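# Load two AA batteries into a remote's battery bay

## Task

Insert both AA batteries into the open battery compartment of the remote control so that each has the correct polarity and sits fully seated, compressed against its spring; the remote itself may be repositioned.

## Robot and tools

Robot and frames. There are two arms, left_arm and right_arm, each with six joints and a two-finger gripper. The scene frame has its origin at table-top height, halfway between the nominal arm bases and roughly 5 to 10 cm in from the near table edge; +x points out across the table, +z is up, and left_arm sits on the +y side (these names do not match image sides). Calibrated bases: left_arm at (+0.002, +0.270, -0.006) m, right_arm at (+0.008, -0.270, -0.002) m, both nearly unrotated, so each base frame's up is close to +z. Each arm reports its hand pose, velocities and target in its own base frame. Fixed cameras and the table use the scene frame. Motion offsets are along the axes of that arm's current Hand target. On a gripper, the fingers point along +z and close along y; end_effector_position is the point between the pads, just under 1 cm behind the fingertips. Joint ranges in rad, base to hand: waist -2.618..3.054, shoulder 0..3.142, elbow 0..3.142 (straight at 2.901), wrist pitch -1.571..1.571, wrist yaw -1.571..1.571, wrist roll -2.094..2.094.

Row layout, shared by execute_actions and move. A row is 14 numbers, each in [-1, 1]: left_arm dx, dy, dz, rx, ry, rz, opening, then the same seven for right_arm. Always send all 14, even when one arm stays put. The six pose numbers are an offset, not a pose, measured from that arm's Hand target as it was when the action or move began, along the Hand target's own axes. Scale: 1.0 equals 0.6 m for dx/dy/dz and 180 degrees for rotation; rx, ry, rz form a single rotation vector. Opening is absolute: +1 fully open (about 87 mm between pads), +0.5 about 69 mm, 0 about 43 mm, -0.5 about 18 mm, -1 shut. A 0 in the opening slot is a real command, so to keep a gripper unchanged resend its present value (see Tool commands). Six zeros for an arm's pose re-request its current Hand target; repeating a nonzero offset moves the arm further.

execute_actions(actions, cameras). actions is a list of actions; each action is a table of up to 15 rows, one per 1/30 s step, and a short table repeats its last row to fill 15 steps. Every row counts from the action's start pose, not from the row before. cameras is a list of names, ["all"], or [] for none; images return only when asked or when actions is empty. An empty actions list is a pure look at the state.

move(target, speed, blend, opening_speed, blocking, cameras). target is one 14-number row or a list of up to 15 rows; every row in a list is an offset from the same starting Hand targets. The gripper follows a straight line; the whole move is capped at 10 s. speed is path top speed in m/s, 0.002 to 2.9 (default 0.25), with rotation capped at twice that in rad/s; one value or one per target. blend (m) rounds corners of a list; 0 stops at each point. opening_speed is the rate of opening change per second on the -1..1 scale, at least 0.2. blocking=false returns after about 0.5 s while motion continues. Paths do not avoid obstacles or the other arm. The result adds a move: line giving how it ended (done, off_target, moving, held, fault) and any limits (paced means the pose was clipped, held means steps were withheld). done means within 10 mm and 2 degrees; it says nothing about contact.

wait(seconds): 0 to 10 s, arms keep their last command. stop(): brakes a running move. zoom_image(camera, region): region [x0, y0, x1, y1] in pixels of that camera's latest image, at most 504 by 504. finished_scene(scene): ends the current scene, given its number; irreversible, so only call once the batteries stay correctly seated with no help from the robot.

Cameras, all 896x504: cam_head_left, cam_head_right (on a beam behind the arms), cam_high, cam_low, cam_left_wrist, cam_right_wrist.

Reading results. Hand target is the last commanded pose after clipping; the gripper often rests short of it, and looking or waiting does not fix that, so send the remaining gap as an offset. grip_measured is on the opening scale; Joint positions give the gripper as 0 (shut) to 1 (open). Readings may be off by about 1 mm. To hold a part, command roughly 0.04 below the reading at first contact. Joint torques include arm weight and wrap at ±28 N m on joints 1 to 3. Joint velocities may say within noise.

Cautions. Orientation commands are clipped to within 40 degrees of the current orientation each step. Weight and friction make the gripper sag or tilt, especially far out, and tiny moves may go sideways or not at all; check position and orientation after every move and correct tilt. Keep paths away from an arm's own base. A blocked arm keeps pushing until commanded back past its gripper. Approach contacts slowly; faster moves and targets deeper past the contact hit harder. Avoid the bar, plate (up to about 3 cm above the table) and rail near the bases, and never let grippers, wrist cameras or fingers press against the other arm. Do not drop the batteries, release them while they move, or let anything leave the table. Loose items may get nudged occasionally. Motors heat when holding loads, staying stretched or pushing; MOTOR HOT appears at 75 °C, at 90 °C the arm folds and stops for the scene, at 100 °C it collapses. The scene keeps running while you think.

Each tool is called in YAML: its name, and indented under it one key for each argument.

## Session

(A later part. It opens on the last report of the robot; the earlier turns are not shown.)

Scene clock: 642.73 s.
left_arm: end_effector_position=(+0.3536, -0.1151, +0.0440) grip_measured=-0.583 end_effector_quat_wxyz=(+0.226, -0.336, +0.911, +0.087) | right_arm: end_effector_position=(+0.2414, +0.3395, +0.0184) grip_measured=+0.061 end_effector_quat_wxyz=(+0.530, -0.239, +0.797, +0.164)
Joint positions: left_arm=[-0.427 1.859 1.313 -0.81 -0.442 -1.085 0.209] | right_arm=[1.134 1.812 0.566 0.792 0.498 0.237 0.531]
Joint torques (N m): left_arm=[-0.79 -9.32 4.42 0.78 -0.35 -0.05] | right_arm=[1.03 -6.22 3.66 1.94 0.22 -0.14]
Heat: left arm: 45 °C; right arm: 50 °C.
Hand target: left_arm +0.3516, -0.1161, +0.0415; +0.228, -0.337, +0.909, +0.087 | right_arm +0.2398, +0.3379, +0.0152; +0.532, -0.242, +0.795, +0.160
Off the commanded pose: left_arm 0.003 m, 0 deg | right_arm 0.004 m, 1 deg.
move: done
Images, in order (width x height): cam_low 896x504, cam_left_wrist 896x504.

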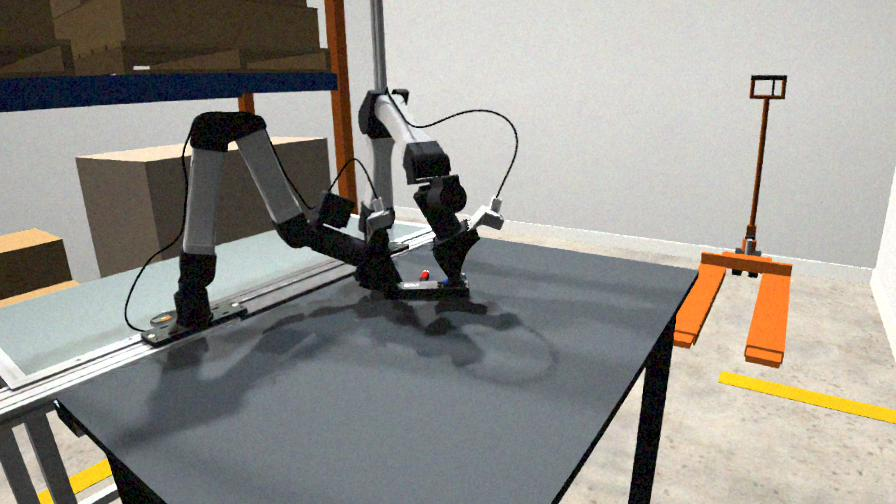

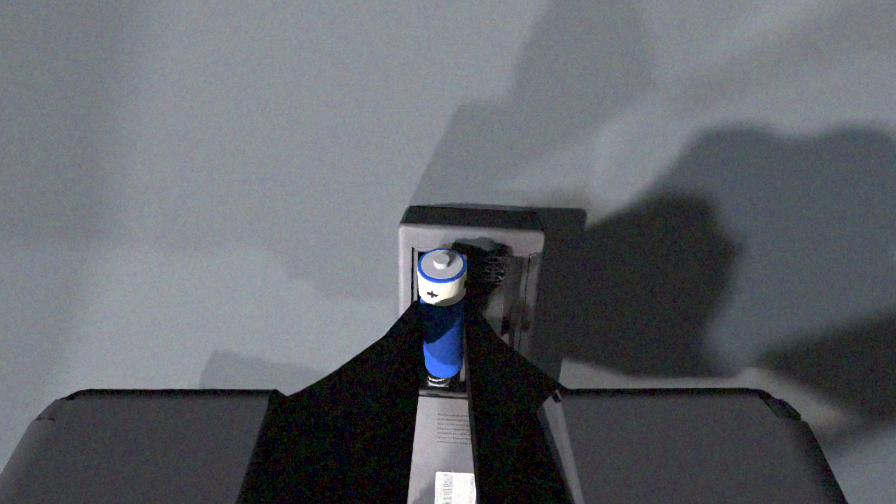

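wait:
  seconds: 0.1
  cameras: ["cam_right_wrist"]

zoom_image:
  camera: "cam_right_wrist"
  region: [330, 0, 560, 180]

Scene clock: 664.27 s.
left_arm: end_effector_position=(+0.3535, -0.1152, +0.0440) grip_measured=-0.583 end_effector_quat_wxyz=(+0.226, -0.336, +0.911, +0.087) | right_arm: end_effector_position=(+0.2414, +0.3395, +0.0184) grip_measured=+0.061 end_effector_quat_wxyz=(+0.530, -0.239, +0.797, +0.164)
Joint positions: left_arm=[-0.428 1.859 1.313 -0.81 -0.442 -1.085 0.209] | right_arm=[1.134 1.812 0.566 0.792 0.498 0.237 0.531]
Joint torques (N m): left_arm=[-0.81 -9.31 4.41 0.79 -0.33 -0.1] | right_arm=[1.01 -6.28 3.62 1.95 0.2 -0.09]
Heat: left arm: 45 °C; right arm: 51 °C.
Hand target: left_arm +0.3516, -0.1163, +0.0415; +0.228, -0.337, +0.909, +0.086 | right_arm +0.2398, +0.3379, +0.0152; +0.532, -0.242, +0.795, +0.160
Tool commands: left_gripper/opening=-0.66 right_gripper/opening=-0.04
Off the commanded pose: left_arm 0.003 m, 0 deg | right_arm 0.004 m, 1 deg.
wait: 0.10 s; at rest from the start
Images, in order (width x height): cam_right_wrist 896x504.

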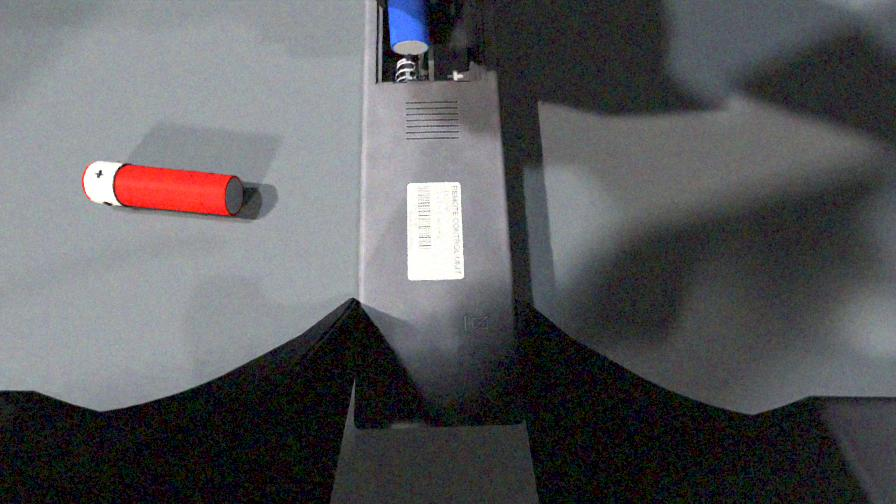

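Scaled by 2.191 from the camera's 896x504 image, which has a finer 1280x720 frame.

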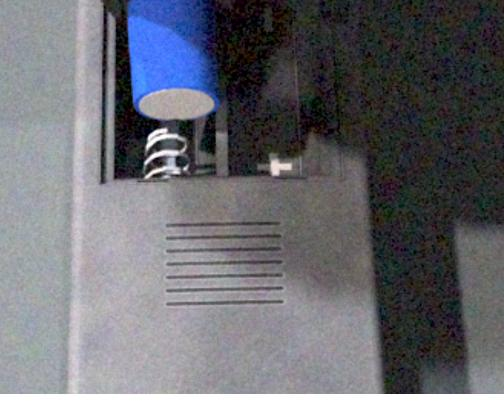

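move:
  target: [0.0078,0.001,-0.007,0,0,0,-0.66,0,0,0,0,0,0,-0.04]
  cameras: ["cam_left_wrist","cam_right_wrist"]
  speed: 0.04

zoom_image:
  camera: "cam_left_wrist"
  region: [330, 190, 630, 460]

zoom_image:
  camera: "cam_right_wrist"
  region: [330, 0, 560, 180]

Scene clock: 680.70 s.
left_arm: end_effector_position=(+0.3528, -0.1158, +0.0436) grip_measured=-0.583 end_effector_quat_wxyz=(+0.232, -0.337, +0.908, +0.092) | right_arm: end_effector_position=(+0.2414, +0.3395, +0.0184) grip_measured=+0.061 end_effector_quat_wxyz=(+0.530, -0.239, +0.797, +0.164)
Joint positions: left_arm=[-0.439 1.859 1.308 -0.81 -0.463 -1.1 0.209] | right_arm=[1.134 1.812 0.566 0.792 0.498 0.237 0.531]
Joint torques (N m): left_arm=[-1.16 -10.24 4.15 0.67 -0.18 -0.13] | right_arm=[0.98 -6.22 3.6 1.99 0.24 -0.12]
Heat: left arm: 45 °C; right arm: 51 °C.
Hand target: left_arm +0.3465, -0.1198, +0.0429; +0.228, -0.337, +0.909, +0.087 | right_arm +0.2398, +0.3379, +0.0152; +0.532, -0.242, +0.795, +0.160
Off the commanded pose: left_arm 0.007 m, 1 deg | right_arm 0.004 m, 1 deg.
move: done
Images, in order (width x height): cam_left_wrist 896x504, cam_right_wrist 896x504.

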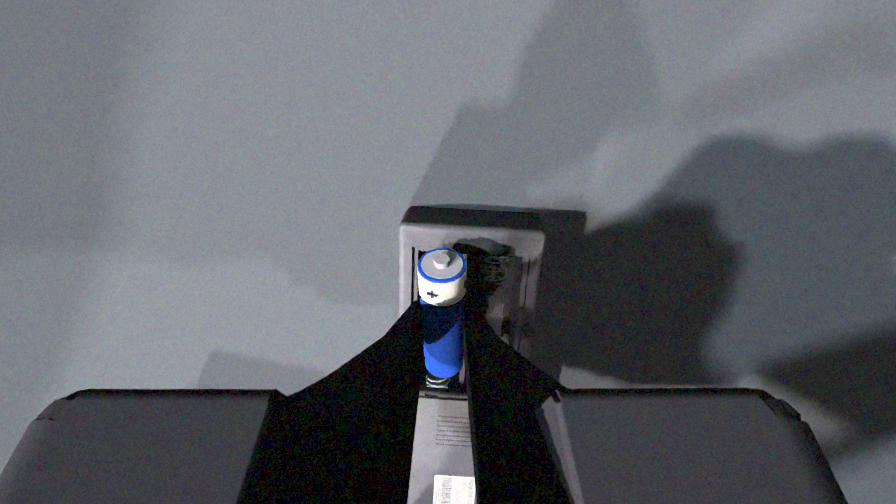

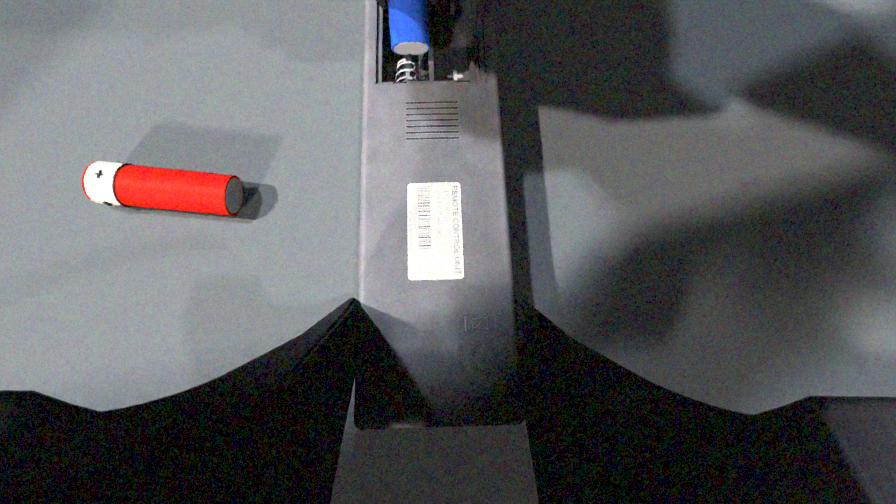

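Scaled by 1.680 from the camera's 896x504 image, which has a finer 1280x720 frame.

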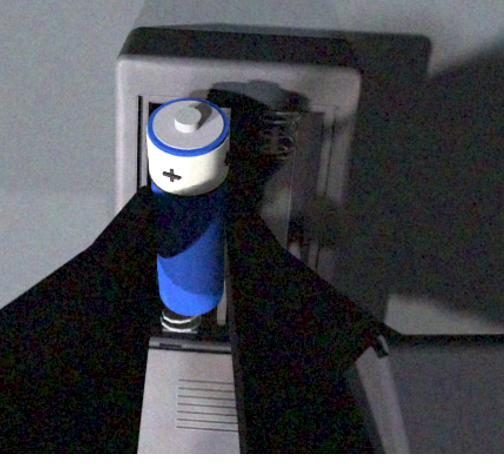

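Scaled by 2.191 from the camera's 896x504 image, which has a finer 1280x720 frame.

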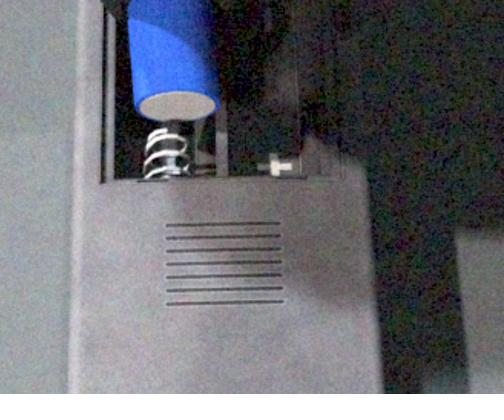

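move:
  target: [0.0098,0,-0.006,0,0,0,-0.7,0,0,0,0,0,0,-0.06]
  cameras: ["cam_left_wrist","cam_right_wrist"]
  speed: 0.04

zoom_image:
  camera: "cam_left_wrist"
  region: [330, 190, 630, 460]

zoom_image:
  camera: "cam_right_wrist"
  region: [330, 0, 560, 180]

Scene clock: 705.37 s.
left_arm: end_effector_position=(+0.3499, -0.1186, +0.0417) grip_measured=-0.583 end_effector_quat_wxyz=(+0.235, -0.338, +0.906, +0.095) | right_arm: end_effector_position=(+0.2417, +0.3392, +0.0184) grip_measured=+0.061 end_effector_quat_wxyz=(+0.530, -0.238, +0.797, +0.163)
Joint positions: left_arm=[-0.453 1.859 1.3 -0.809 -0.473 -1.118 0.209] | right_arm=[1.134 1.812 0.566 0.792 0.5 0.237 0.531]
Joint torques (N m): left_arm=[-1.42 -10.89 4.16 0.58 -0.12 -0.12] | right_arm=[1.17 -6.26 3.56 2 0.21 -0.1]
Heat: left arm: 46 °C; right arm: 51 °C.
Hand target: left_arm +0.3414, -0.1242, +0.0434; +0.228, -0.338, +0.909, +0.086 | right_arm +0.2398, +0.3379, +0.0152; +0.532, -0.242, +0.795, +0.160
Off the commanded pose: left_arm 0.010 m, 1 deg | right_arm 0.004 m, 1 deg.
move: done
Images, in order (width x height): cam_left_wrist 896x504, cam_right_wrist 896x504.

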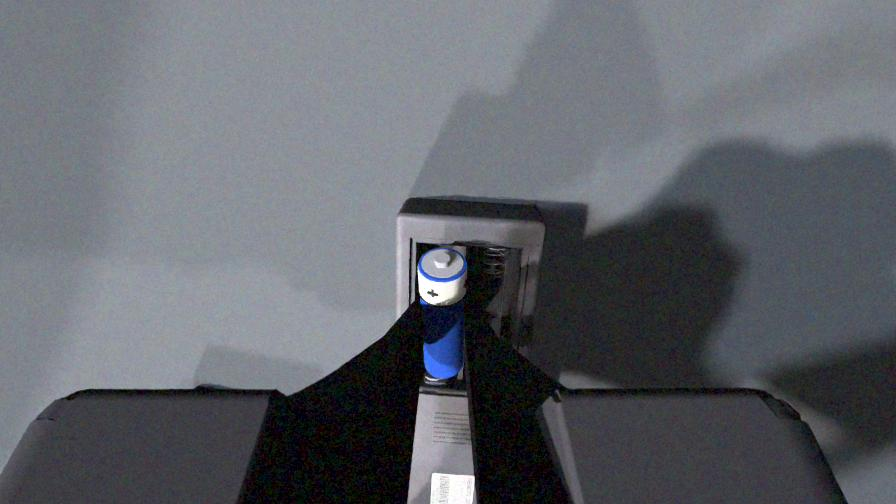

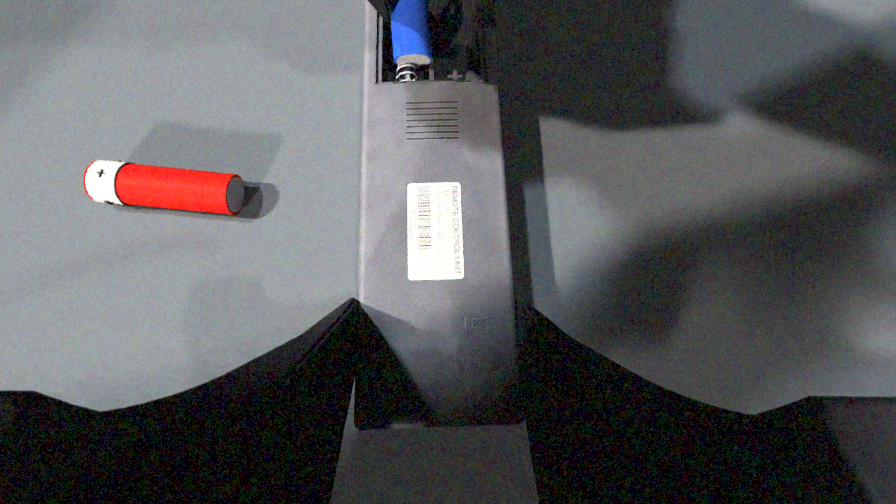

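Scaled by 1.680 from the camera's 896x504 image, which has a finer 1280x720 frame.

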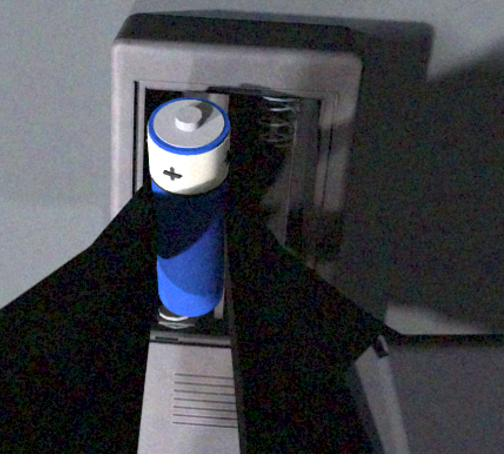

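Scaled by 2.191 from the camera's 896x504 image, which has a finer 1280x720 frame.

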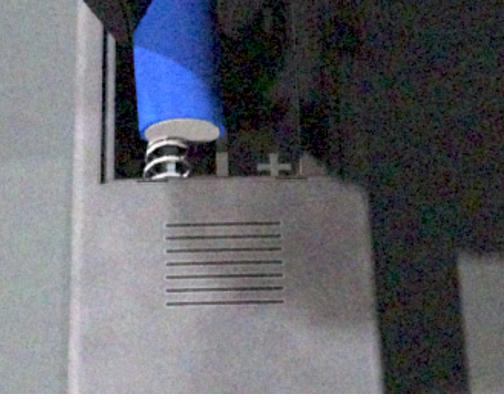

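move:
  target: [0,0,0,0,0.1055,0,-0.7,0,0,0,0,0,0,-0.06]
  cameras: ["cam_left_wrist","cam_right_wrist","cam_low"]
  speed: 0.06

zoom_image:
  camera: "cam_left_wrist"
  region: [330, 190, 630, 460]

zoom_image:
  camera: "cam_right_wrist"
  region: [330, 0, 560, 180]

zoom_image:
  camera: "cam_low"
  region: [370, 200, 530, 310]

Scene clock: 726.20 s.
left_arm: end_effector_position=(+0.3426, -0.1215, +0.0414) grip_measured=-0.583 end_effector_quat_wxyz=(+0.089, -0.350, +0.932, +0.033) | right_arm: end_effector_position=(+0.2415, +0.3393, +0.0184) grip_measured=+0.061 end_effector_quat_wxyz=(+0.530, -0.238, +0.797, +0.163)
Joint positions: left_arm=[-0.322 1.943 1.445 -0.975 -0.163 -1.033 0.209] | right_arm=[1.135 1.812 0.566 0.792 0.5 0.237 0.531]
Joint torques (N m): left_arm=[-0.03 -8.43 8.2 0.22 0.05 0.09] | right_arm=[0.99 -6.08 3.55 1.94 0.2 -0.13]
Heat: left arm: 47 °C; right arm: 51 °C.
Hand target: left_arm +0.3413, -0.1243, +0.0434; +0.075, -0.347, +0.934, +0.030 | right_arm +0.2397, +0.3379, +0.0152; +0.532, -0.242, +0.795, +0.160
Off the commanded pose: left_arm 0.004 m, 2 deg | right_arm 0.004 m, 1 deg.
move: done
Images, in order (width x height): cam_low 896x504, cam_left_wrist 896x504, cam_right_wrist 896x504.

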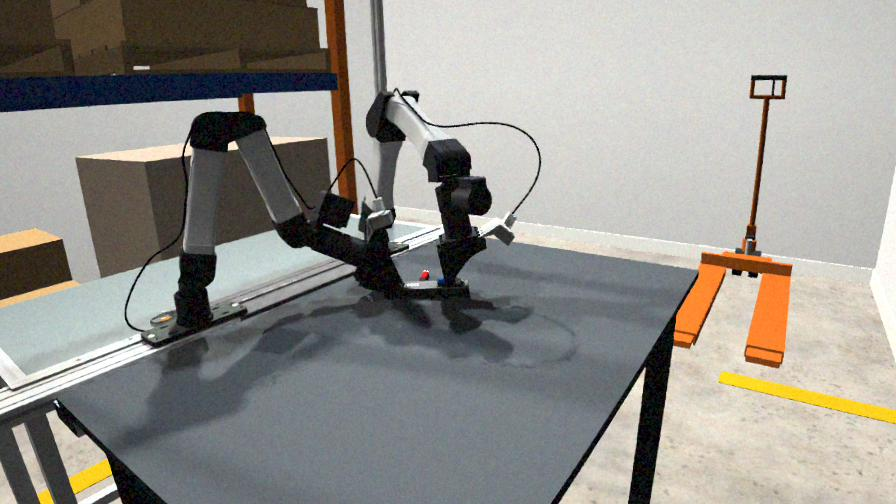

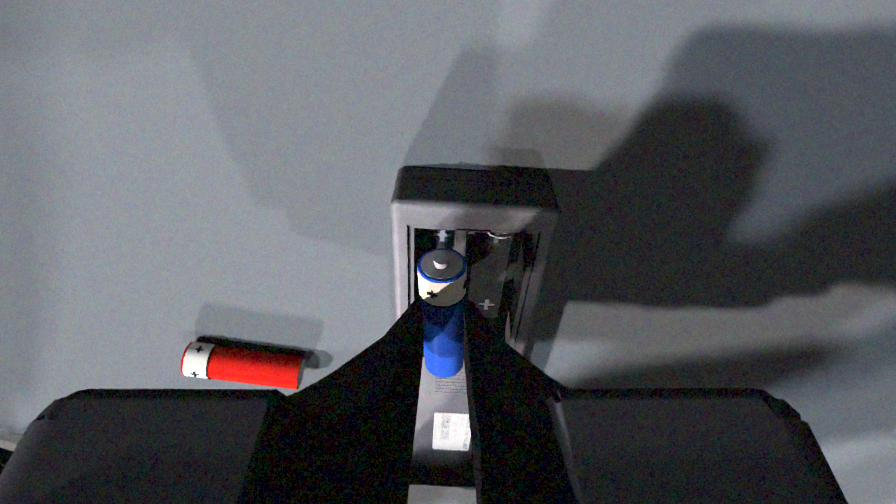

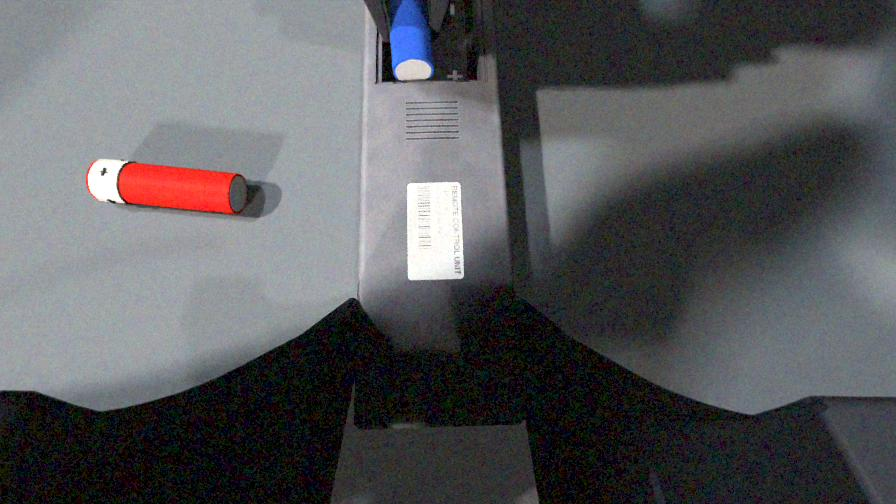

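Scaled by 1.680 from the camera's 896x504 image, which has a finer 1280x720 frame.

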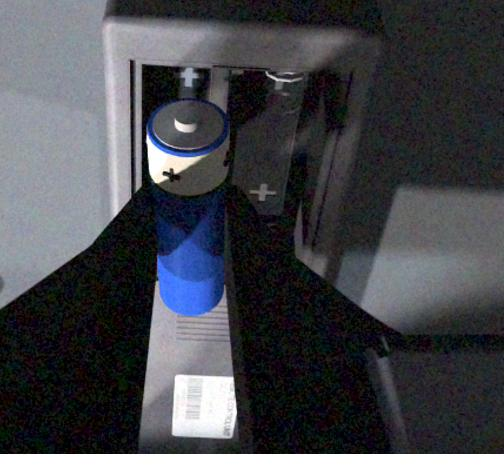

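Scaled by 2.191 from the camera's 896x504 image, which has a finer 1280x720 frame.

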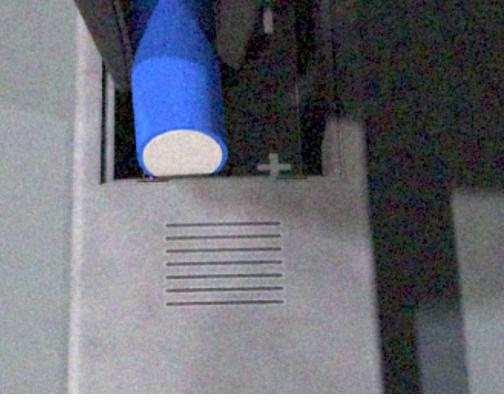

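Scaled by 3.150 from the camera's 896x504 image, which has a finer 1280x720 frame.

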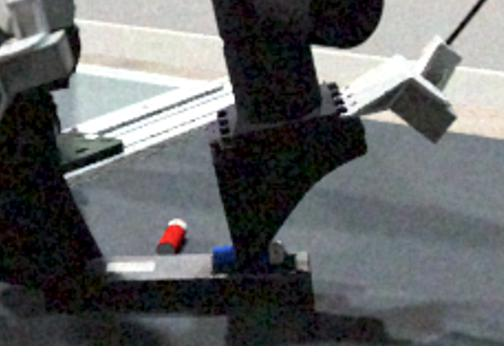

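move:
  target:
    - [-0.0032,0,-0.0197,0,0,0,-0.7,0,0,0,0,0,0,-0.06]
    - [-0.038,0,-0.0095,0,-0.1055,0,-0.7,0,0,0,0,0,0,-0.06]
  cameras: ["cam_left_wrist","cam_right_wrist"]
  speed: 0.07

zoom_image:
  camera: "cam_left_wrist"
  region: [330, 190, 630, 460]

zoom_image:
  camera: "cam_right_wrist"
  region: [330, 0, 560, 180]

Scene clock: 769.63 s.
left_arm: end_effector_position=(+0.3526, -0.1115, +0.0446) grip_measured=-0.583 end_effector_quat_wxyz=(+0.207, -0.331, +0.916, +0.093) | right_arm: end_effector_position=(+0.2415, +0.3393, +0.0184) grip_measured=+0.061 end_effector_quat_wxyz=(+0.530, -0.238, +0.797, +0.163)
Joint positions: left_arm=[-0.411 1.878 1.348 -0.855 -0.422 -1.065 0.209] | right_arm=[1.135 1.812 0.566 0.792 0.5 0.237 0.531]
Joint torques (N m): left_arm=[-0.32 -11.52 5 0.8 -0.47 -0.07] | right_arm=[0.8 -6.27 3.54 2 0.21 -0.14]
Heat: left arm: 48 °C; right arm: 52 °C.
Hand target: left_arm +0.3577, -0.1102, +0.0527; +0.228, -0.337, +0.909, +0.087 | right_arm +0.2397, +0.3379, +0.0152; +0.532, -0.242, +0.795, +0.160
Off the commanded pose: left_arm 0.010 m, 3 deg | right_arm 0.004 m, 1 deg.
move: off_target (left_arm)
Images, in order (width x height): cam_left_wrist 896x504, cam_right_wrist 896x504.

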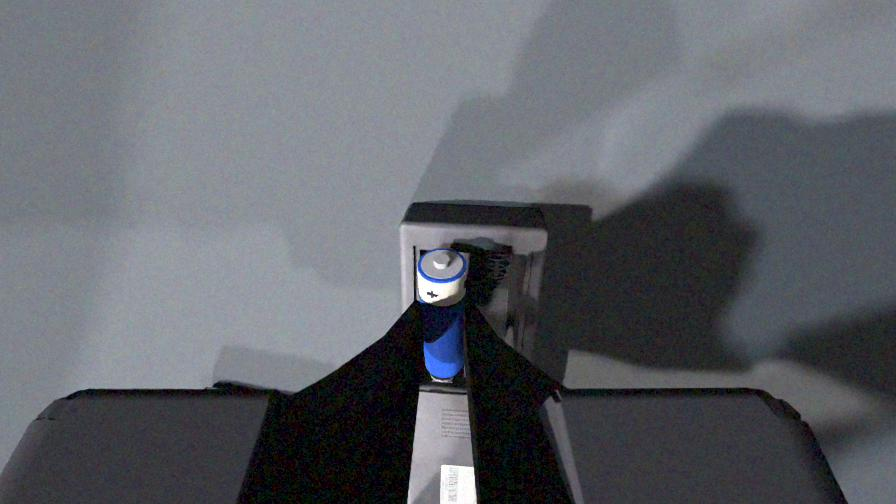

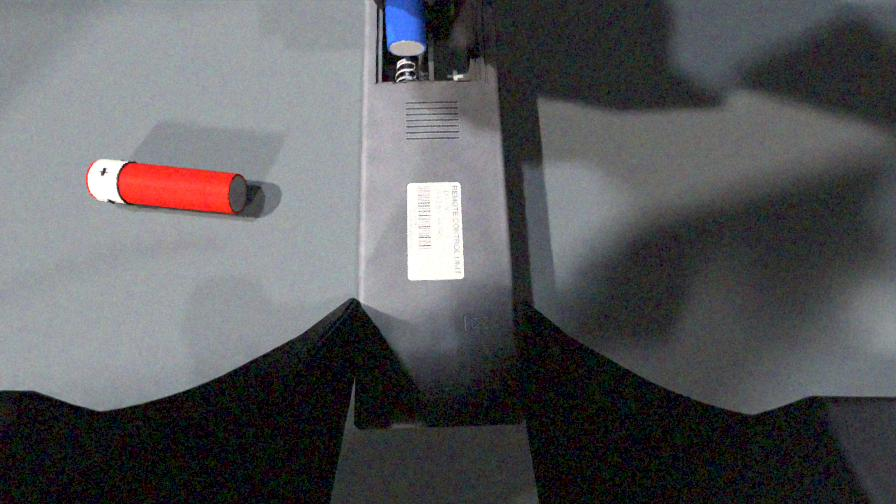

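Scaled by 1.680 from the camera's 896x504 image, which has a finer 1280x720 frame.

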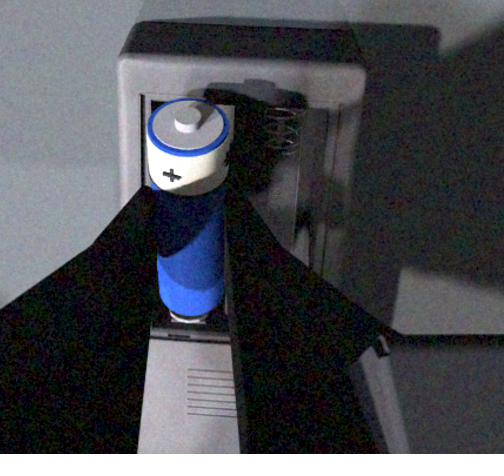

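Scaled by 2.191 from the camera's 896x504 image, which has a finer 1280x720 frame.

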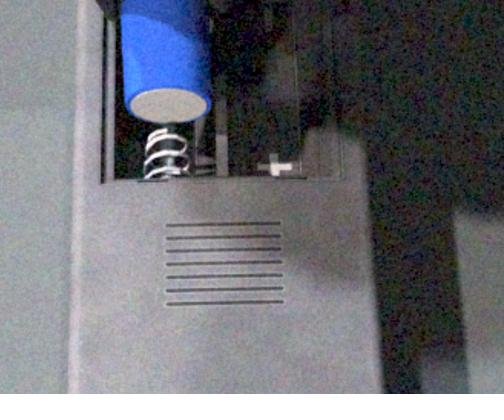

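move:
  target: [0.0318,0,0.0007,0,0,0,-0.7,0,0,0,0,0,0,-0.06]
  cameras: ["cam_left_wrist","cam_right_wrist"]
  speed: 0.05

zoom_image:
  camera: "cam_left_wrist"
  region: [330, 190, 630, 460]

zoom_image:
  camera: "cam_right_wrist"
  region: [330, 0, 560, 180]

Scene clock: 790.40 s.
left_arm: end_effector_position=(+0.3507, -0.1153, +0.0434) grip_measured=-0.583 end_effector_quat_wxyz=(+0.232, -0.336, +0.908, +0.098) | right_arm: end_effector_position=(+0.2415, +0.3393, +0.0184) grip_measured=+0.061 end_effector_quat_wxyz=(+0.530, -0.238, +0.797, +0.163)
Joint positions: left_arm=[-0.444 1.86 1.309 -0.82 -0.47 -1.104 0.209] | right_arm=[1.135 1.812 0.566 0.792 0.5 0.237 0.531]
Joint torques (N m): left_arm=[-1.17 -10.51 3.92 0.72 -0.12 -0.15] | right_arm=[0.99 -6.23 3.52 1.98 0.15 -0.08]
Heat: left arm: 53 °C; right arm: 52 °C.
Hand target: left_arm +0.3452, -0.1210, +0.0434; +0.228, -0.337, +0.909, +0.086 | right_arm +0.2397, +0.3379, +0.0152; +0.532, -0.242, +0.795, +0.160
Off the commanded pose: left_arm 0.008 m, 1 deg | right_arm 0.004 m, 1 deg.
move: done
Images, in order (width x height): cam_left_wrist 896x504, cam_right_wrist 896x504.

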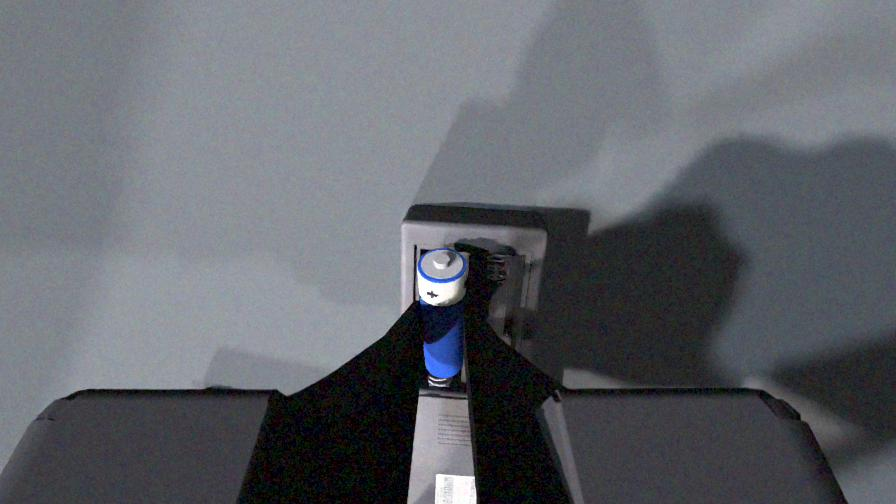

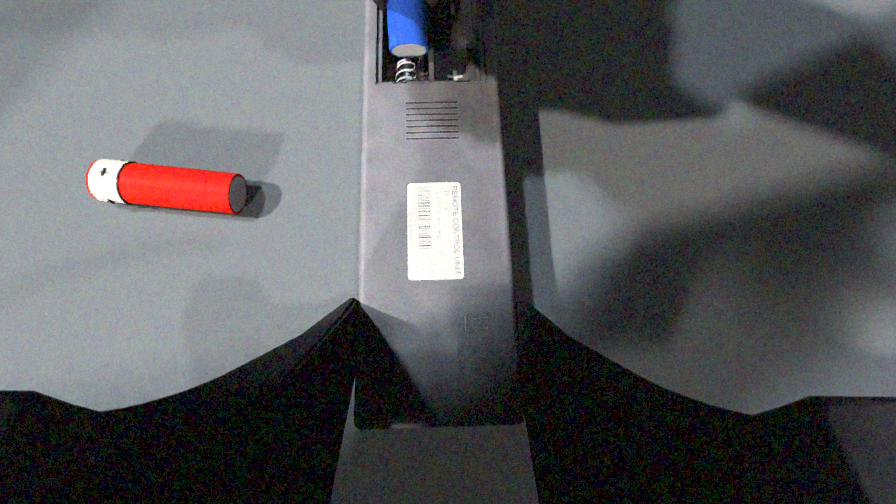

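Scaled by 1.680 from the camera's 896x504 image, which has a finer 1280x720 frame.

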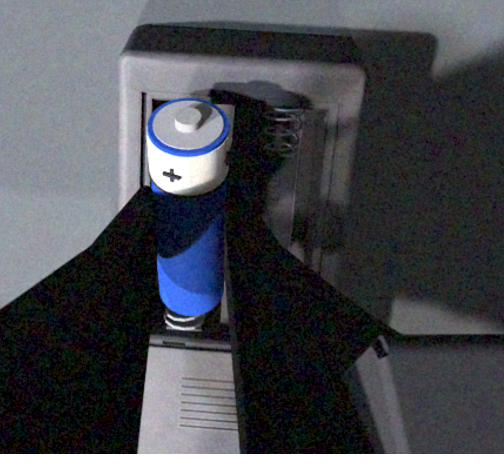

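Scaled by 2.191 from the camera's 896x504 image, which has a finer 1280x720 frame.

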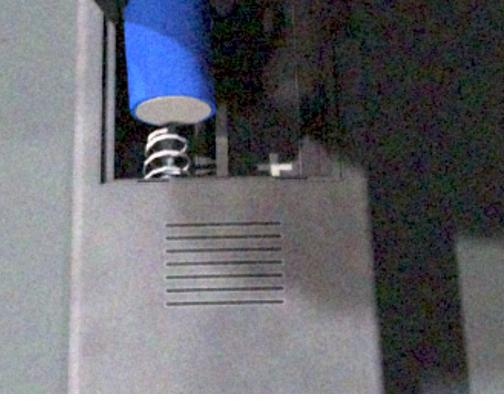

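move:
  target:
    - [0.0168,0.002,-0.0086,0,0,0,-0.7,0,0,0,0,0,0,-0.06]
    - [-0.0133,0.0033,0.0033,0,0.1055,0,-0.7,0,0,0,0,0,0,-0.06]
  cameras: ["cam_left_wrist","cam_right_wrist","cam_low"]
  speed: 0.06

zoom_image:
  camera: "cam_left_wrist"
  region: [330, 190, 630, 460]

zoom_image:
  camera: "cam_right_wrist"
  region: [330, 0, 560, 180]

zoom_image:
  camera: "cam_low"
  region: [370, 200, 530, 310]

Scene clock: 812.27 s.
left_arm: end_effector_position=(+0.3465, -0.1141, +0.0427) grip_measured=-0.583 end_effector_quat_wxyz=(+0.080, -0.347, +0.934, +0.033) | right_arm: end_effector_position=(+0.2415, +0.3393, +0.0184) grip_measured=+0.061 end_effector_quat_wxyz=(+0.530, -0.238, +0.797, +0.163)
Joint positions: left_arm=[-0.295 1.96 1.474 -0.997 -0.15 -1.001 0.209] | right_arm=[1.135 1.812 0.566 0.792 0.5 0.237 0.531]
Joint torques (N m): left_arm=[0.39 -8.64 8.38 0.31 -0.04 0.11] | right_arm=[1.01 -6.12 3.62 1.97 0.21 -0.12]
Heat: left arm: 53 °C; right arm: 52 °C.
Hand target: left_arm +0.3498, -0.1143, +0.0453; +0.075, -0.347, +0.934, +0.030 | right_arm +0.2397, +0.3379, +0.0152; +0.532, -0.242, +0.795, +0.160
Off the commanded pose: left_arm 0.004 m, 1 deg | right_arm 0.004 m, 1 deg.
move: done
Images, in order (width x height): cam_low 896x504, cam_left_wrist 896x504, cam_right_wrist 896x504.

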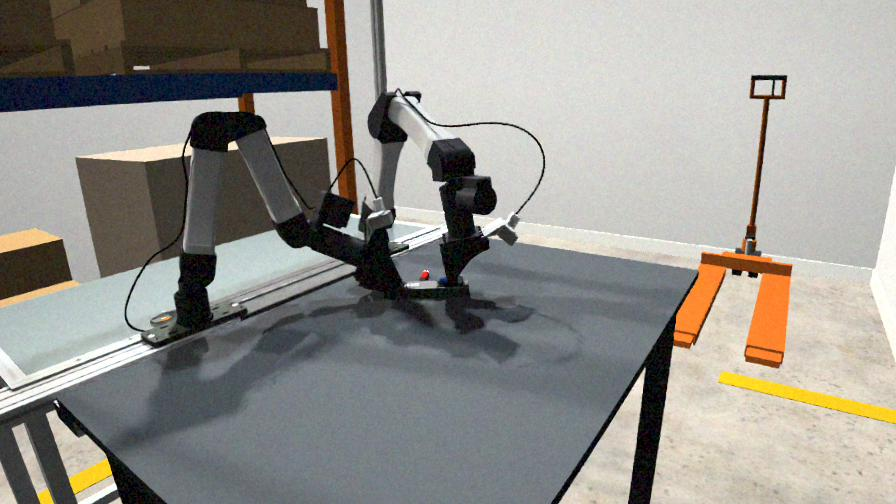

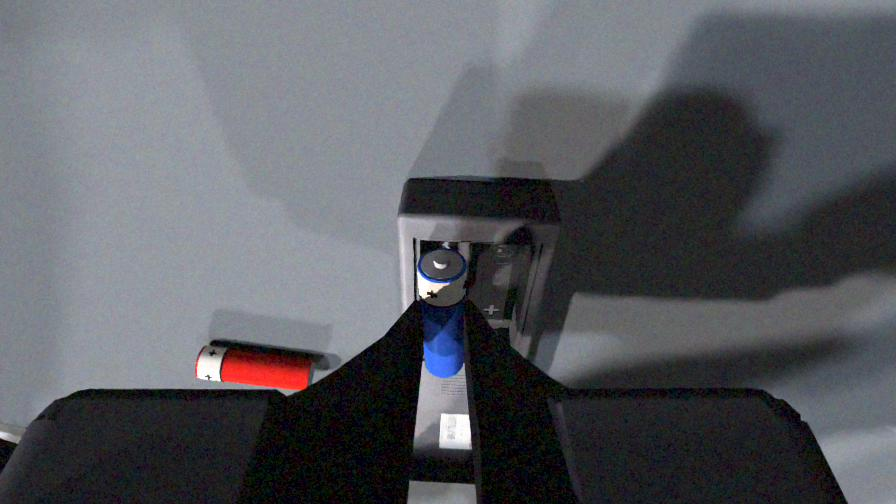

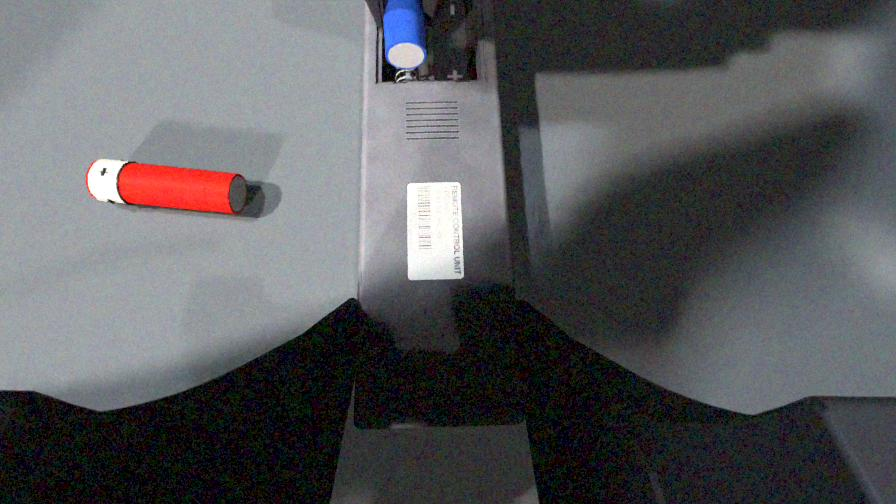

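Scaled by 1.680 from the camera's 896x504 image, which has a finer 1280x720 frame.

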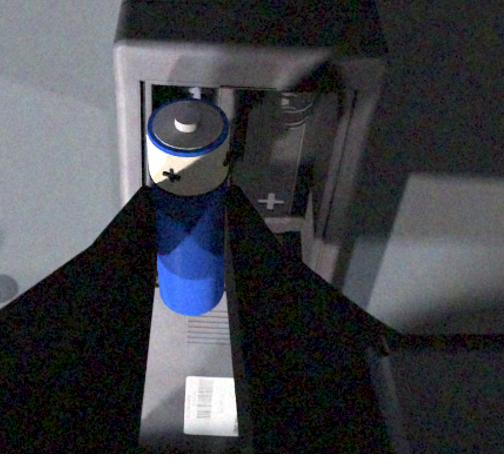

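Scaled by 2.191 from the camera's 896x504 image, which has a finer 1280x720 frame.

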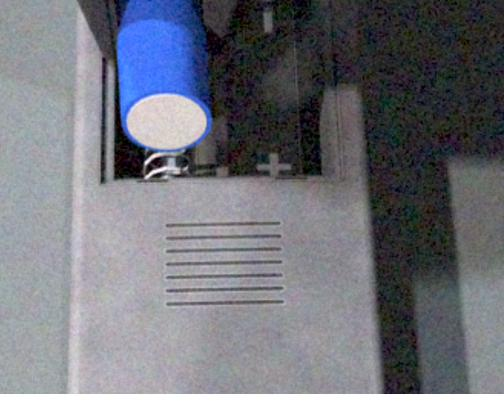

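Scaled by 3.150 from the camera's 896x504 image, which has a finer 1280x720 frame.

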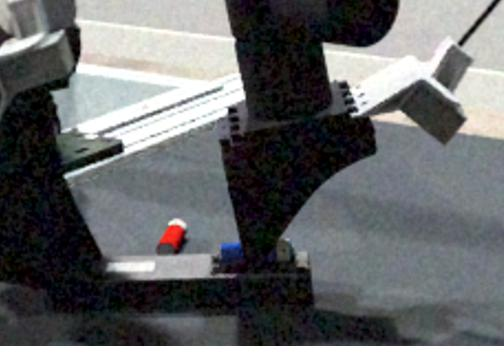

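zoom_image:
  camera: "cam_low"
  region: [425, 265, 481, 305]

zoom_image:
  camera: "cam_right_wrist"
  region: [360, 0, 510, 90]

zoom_image:
  camera: "cam_left_wrist"
  region: [390, 200, 570, 400]

Scaled by 9.000 from the camera's 896x504 image, which has a finer 1280x720 frame.

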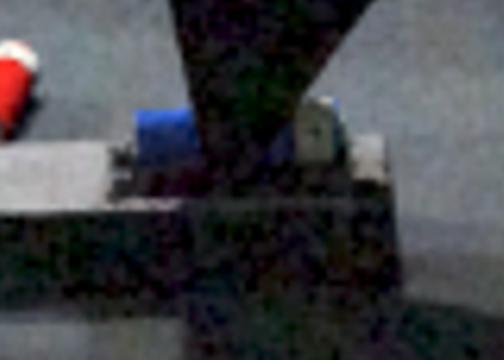

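Scaled by 3.360 from the camera's 896x504 image, which has a finer 1280x720 frame.

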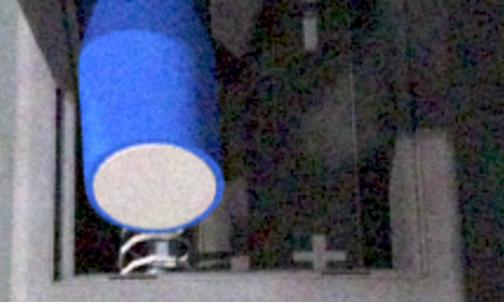

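Scaled by 2.520 from the camera's 896x504 image, which has a finer 1280x720 frame.

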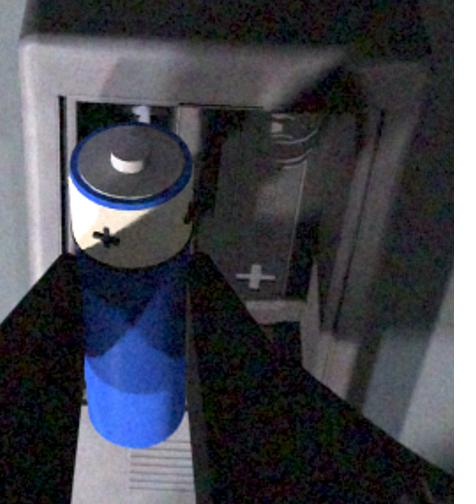

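move:
  target:
    - [0,0,0,0,0,0,-0.45,0,0,0,0,0,0,-0.06]
    - [-0.004,0,-0.042,0,0,0,-0.45,0,0,0,0,0,0,-0.06]
  cameras: ["cam_left_wrist","cam_right_wrist","cam_low"]
  speed: 0.06
  opening_speed: 0.3

zoom_image:
  camera: "cam_left_wrist"
  region: [330, 190, 630, 460]

zoom_image:
  camera: "cam_right_wrist"
  region: [330, 0, 560, 180]

zoom_image:
  camera: "cam_low"
  region: [425, 265, 481, 305]

Scene clock: 889.47 s.
left_arm: end_effector_position=(+0.3441, -0.1143, +0.0607) grip_measured=-0.450 end_effector_quat_wxyz=(+0.069, -0.347, +0.935, +0.038) | right_arm: end_effector_position=(+0.2406, +0.3401, +0.0184) grip_measured=+0.061 end_effector_quat_wxyz=(+0.530, -0.240, +0.797, +0.164)
Joint positions: left_arm=[-0.295 1.96 1.547 -1.093 -0.145 -1 0.275] | right_arm=[1.137 1.812 0.566 0.792 0.498 0.237 0.531]
Joint torques (N m): left_arm=[0.08 -10.52 8.43 0.28 -0.1 0.04] | right_arm=[0.83 -6.27 3.62 2 0.21 -0.12]
Heat: left arm: 49 °C; right arm: 52 °C.
Hand target: left_arm +0.3487, -0.1155, +0.0706; +0.075, -0.347, +0.934, +0.030 | right_arm +0.2398, +0.3379, +0.0152; +0.532, -0.242, +0.795, +0.160
Off the commanded pose: left_arm 0.011 m, 1 deg | right_arm 0.004 m, 1 deg.
move: off_target (left_arm)
Images, in order (width x height): cam_low 896x504, cam_left_wrist 896x504, cam_right_wrist 896x504.

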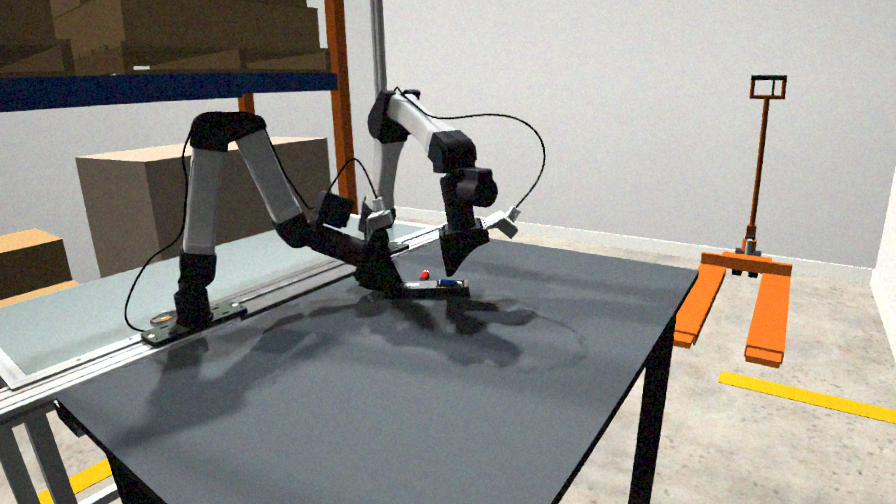

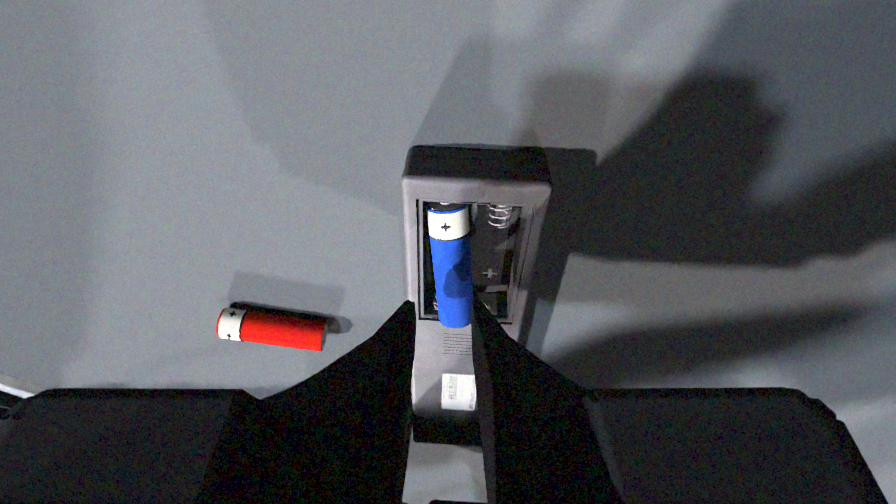

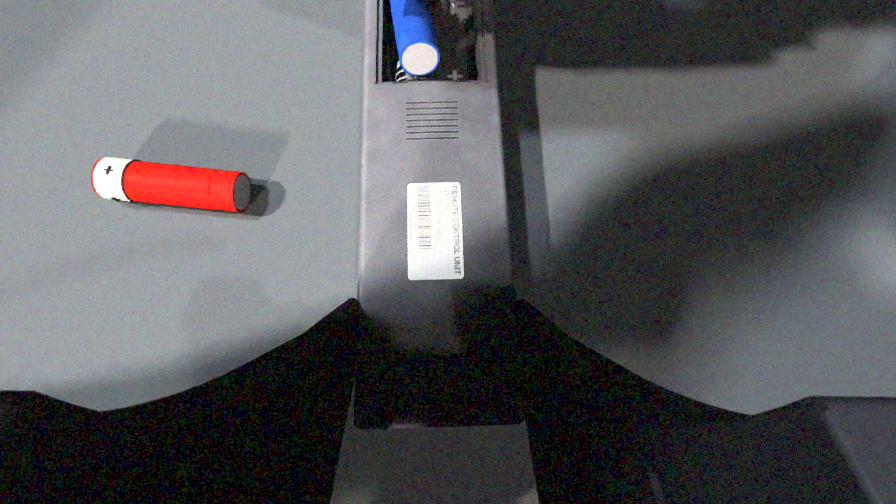

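Scaled by 1.680 from the camera's 896x504 image, which has a finer 1280x720 frame.

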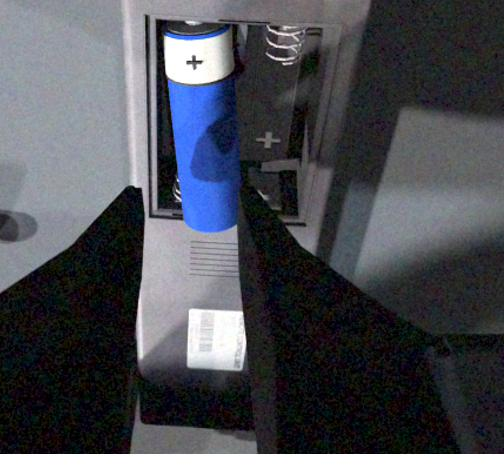

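Scaled by 2.191 from the camera's 896x504 image, which has a finer 1280x720 frame.

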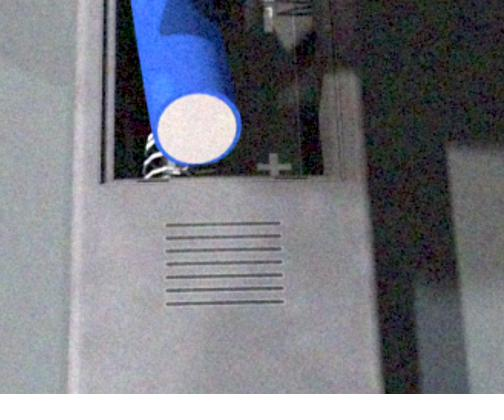

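Scaled by 9.000 from the camera's 896x504 image, which has a finer 1280x720 frame.

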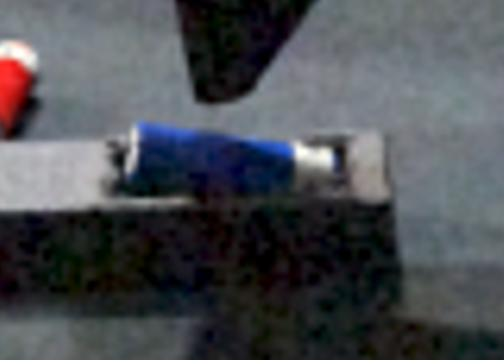

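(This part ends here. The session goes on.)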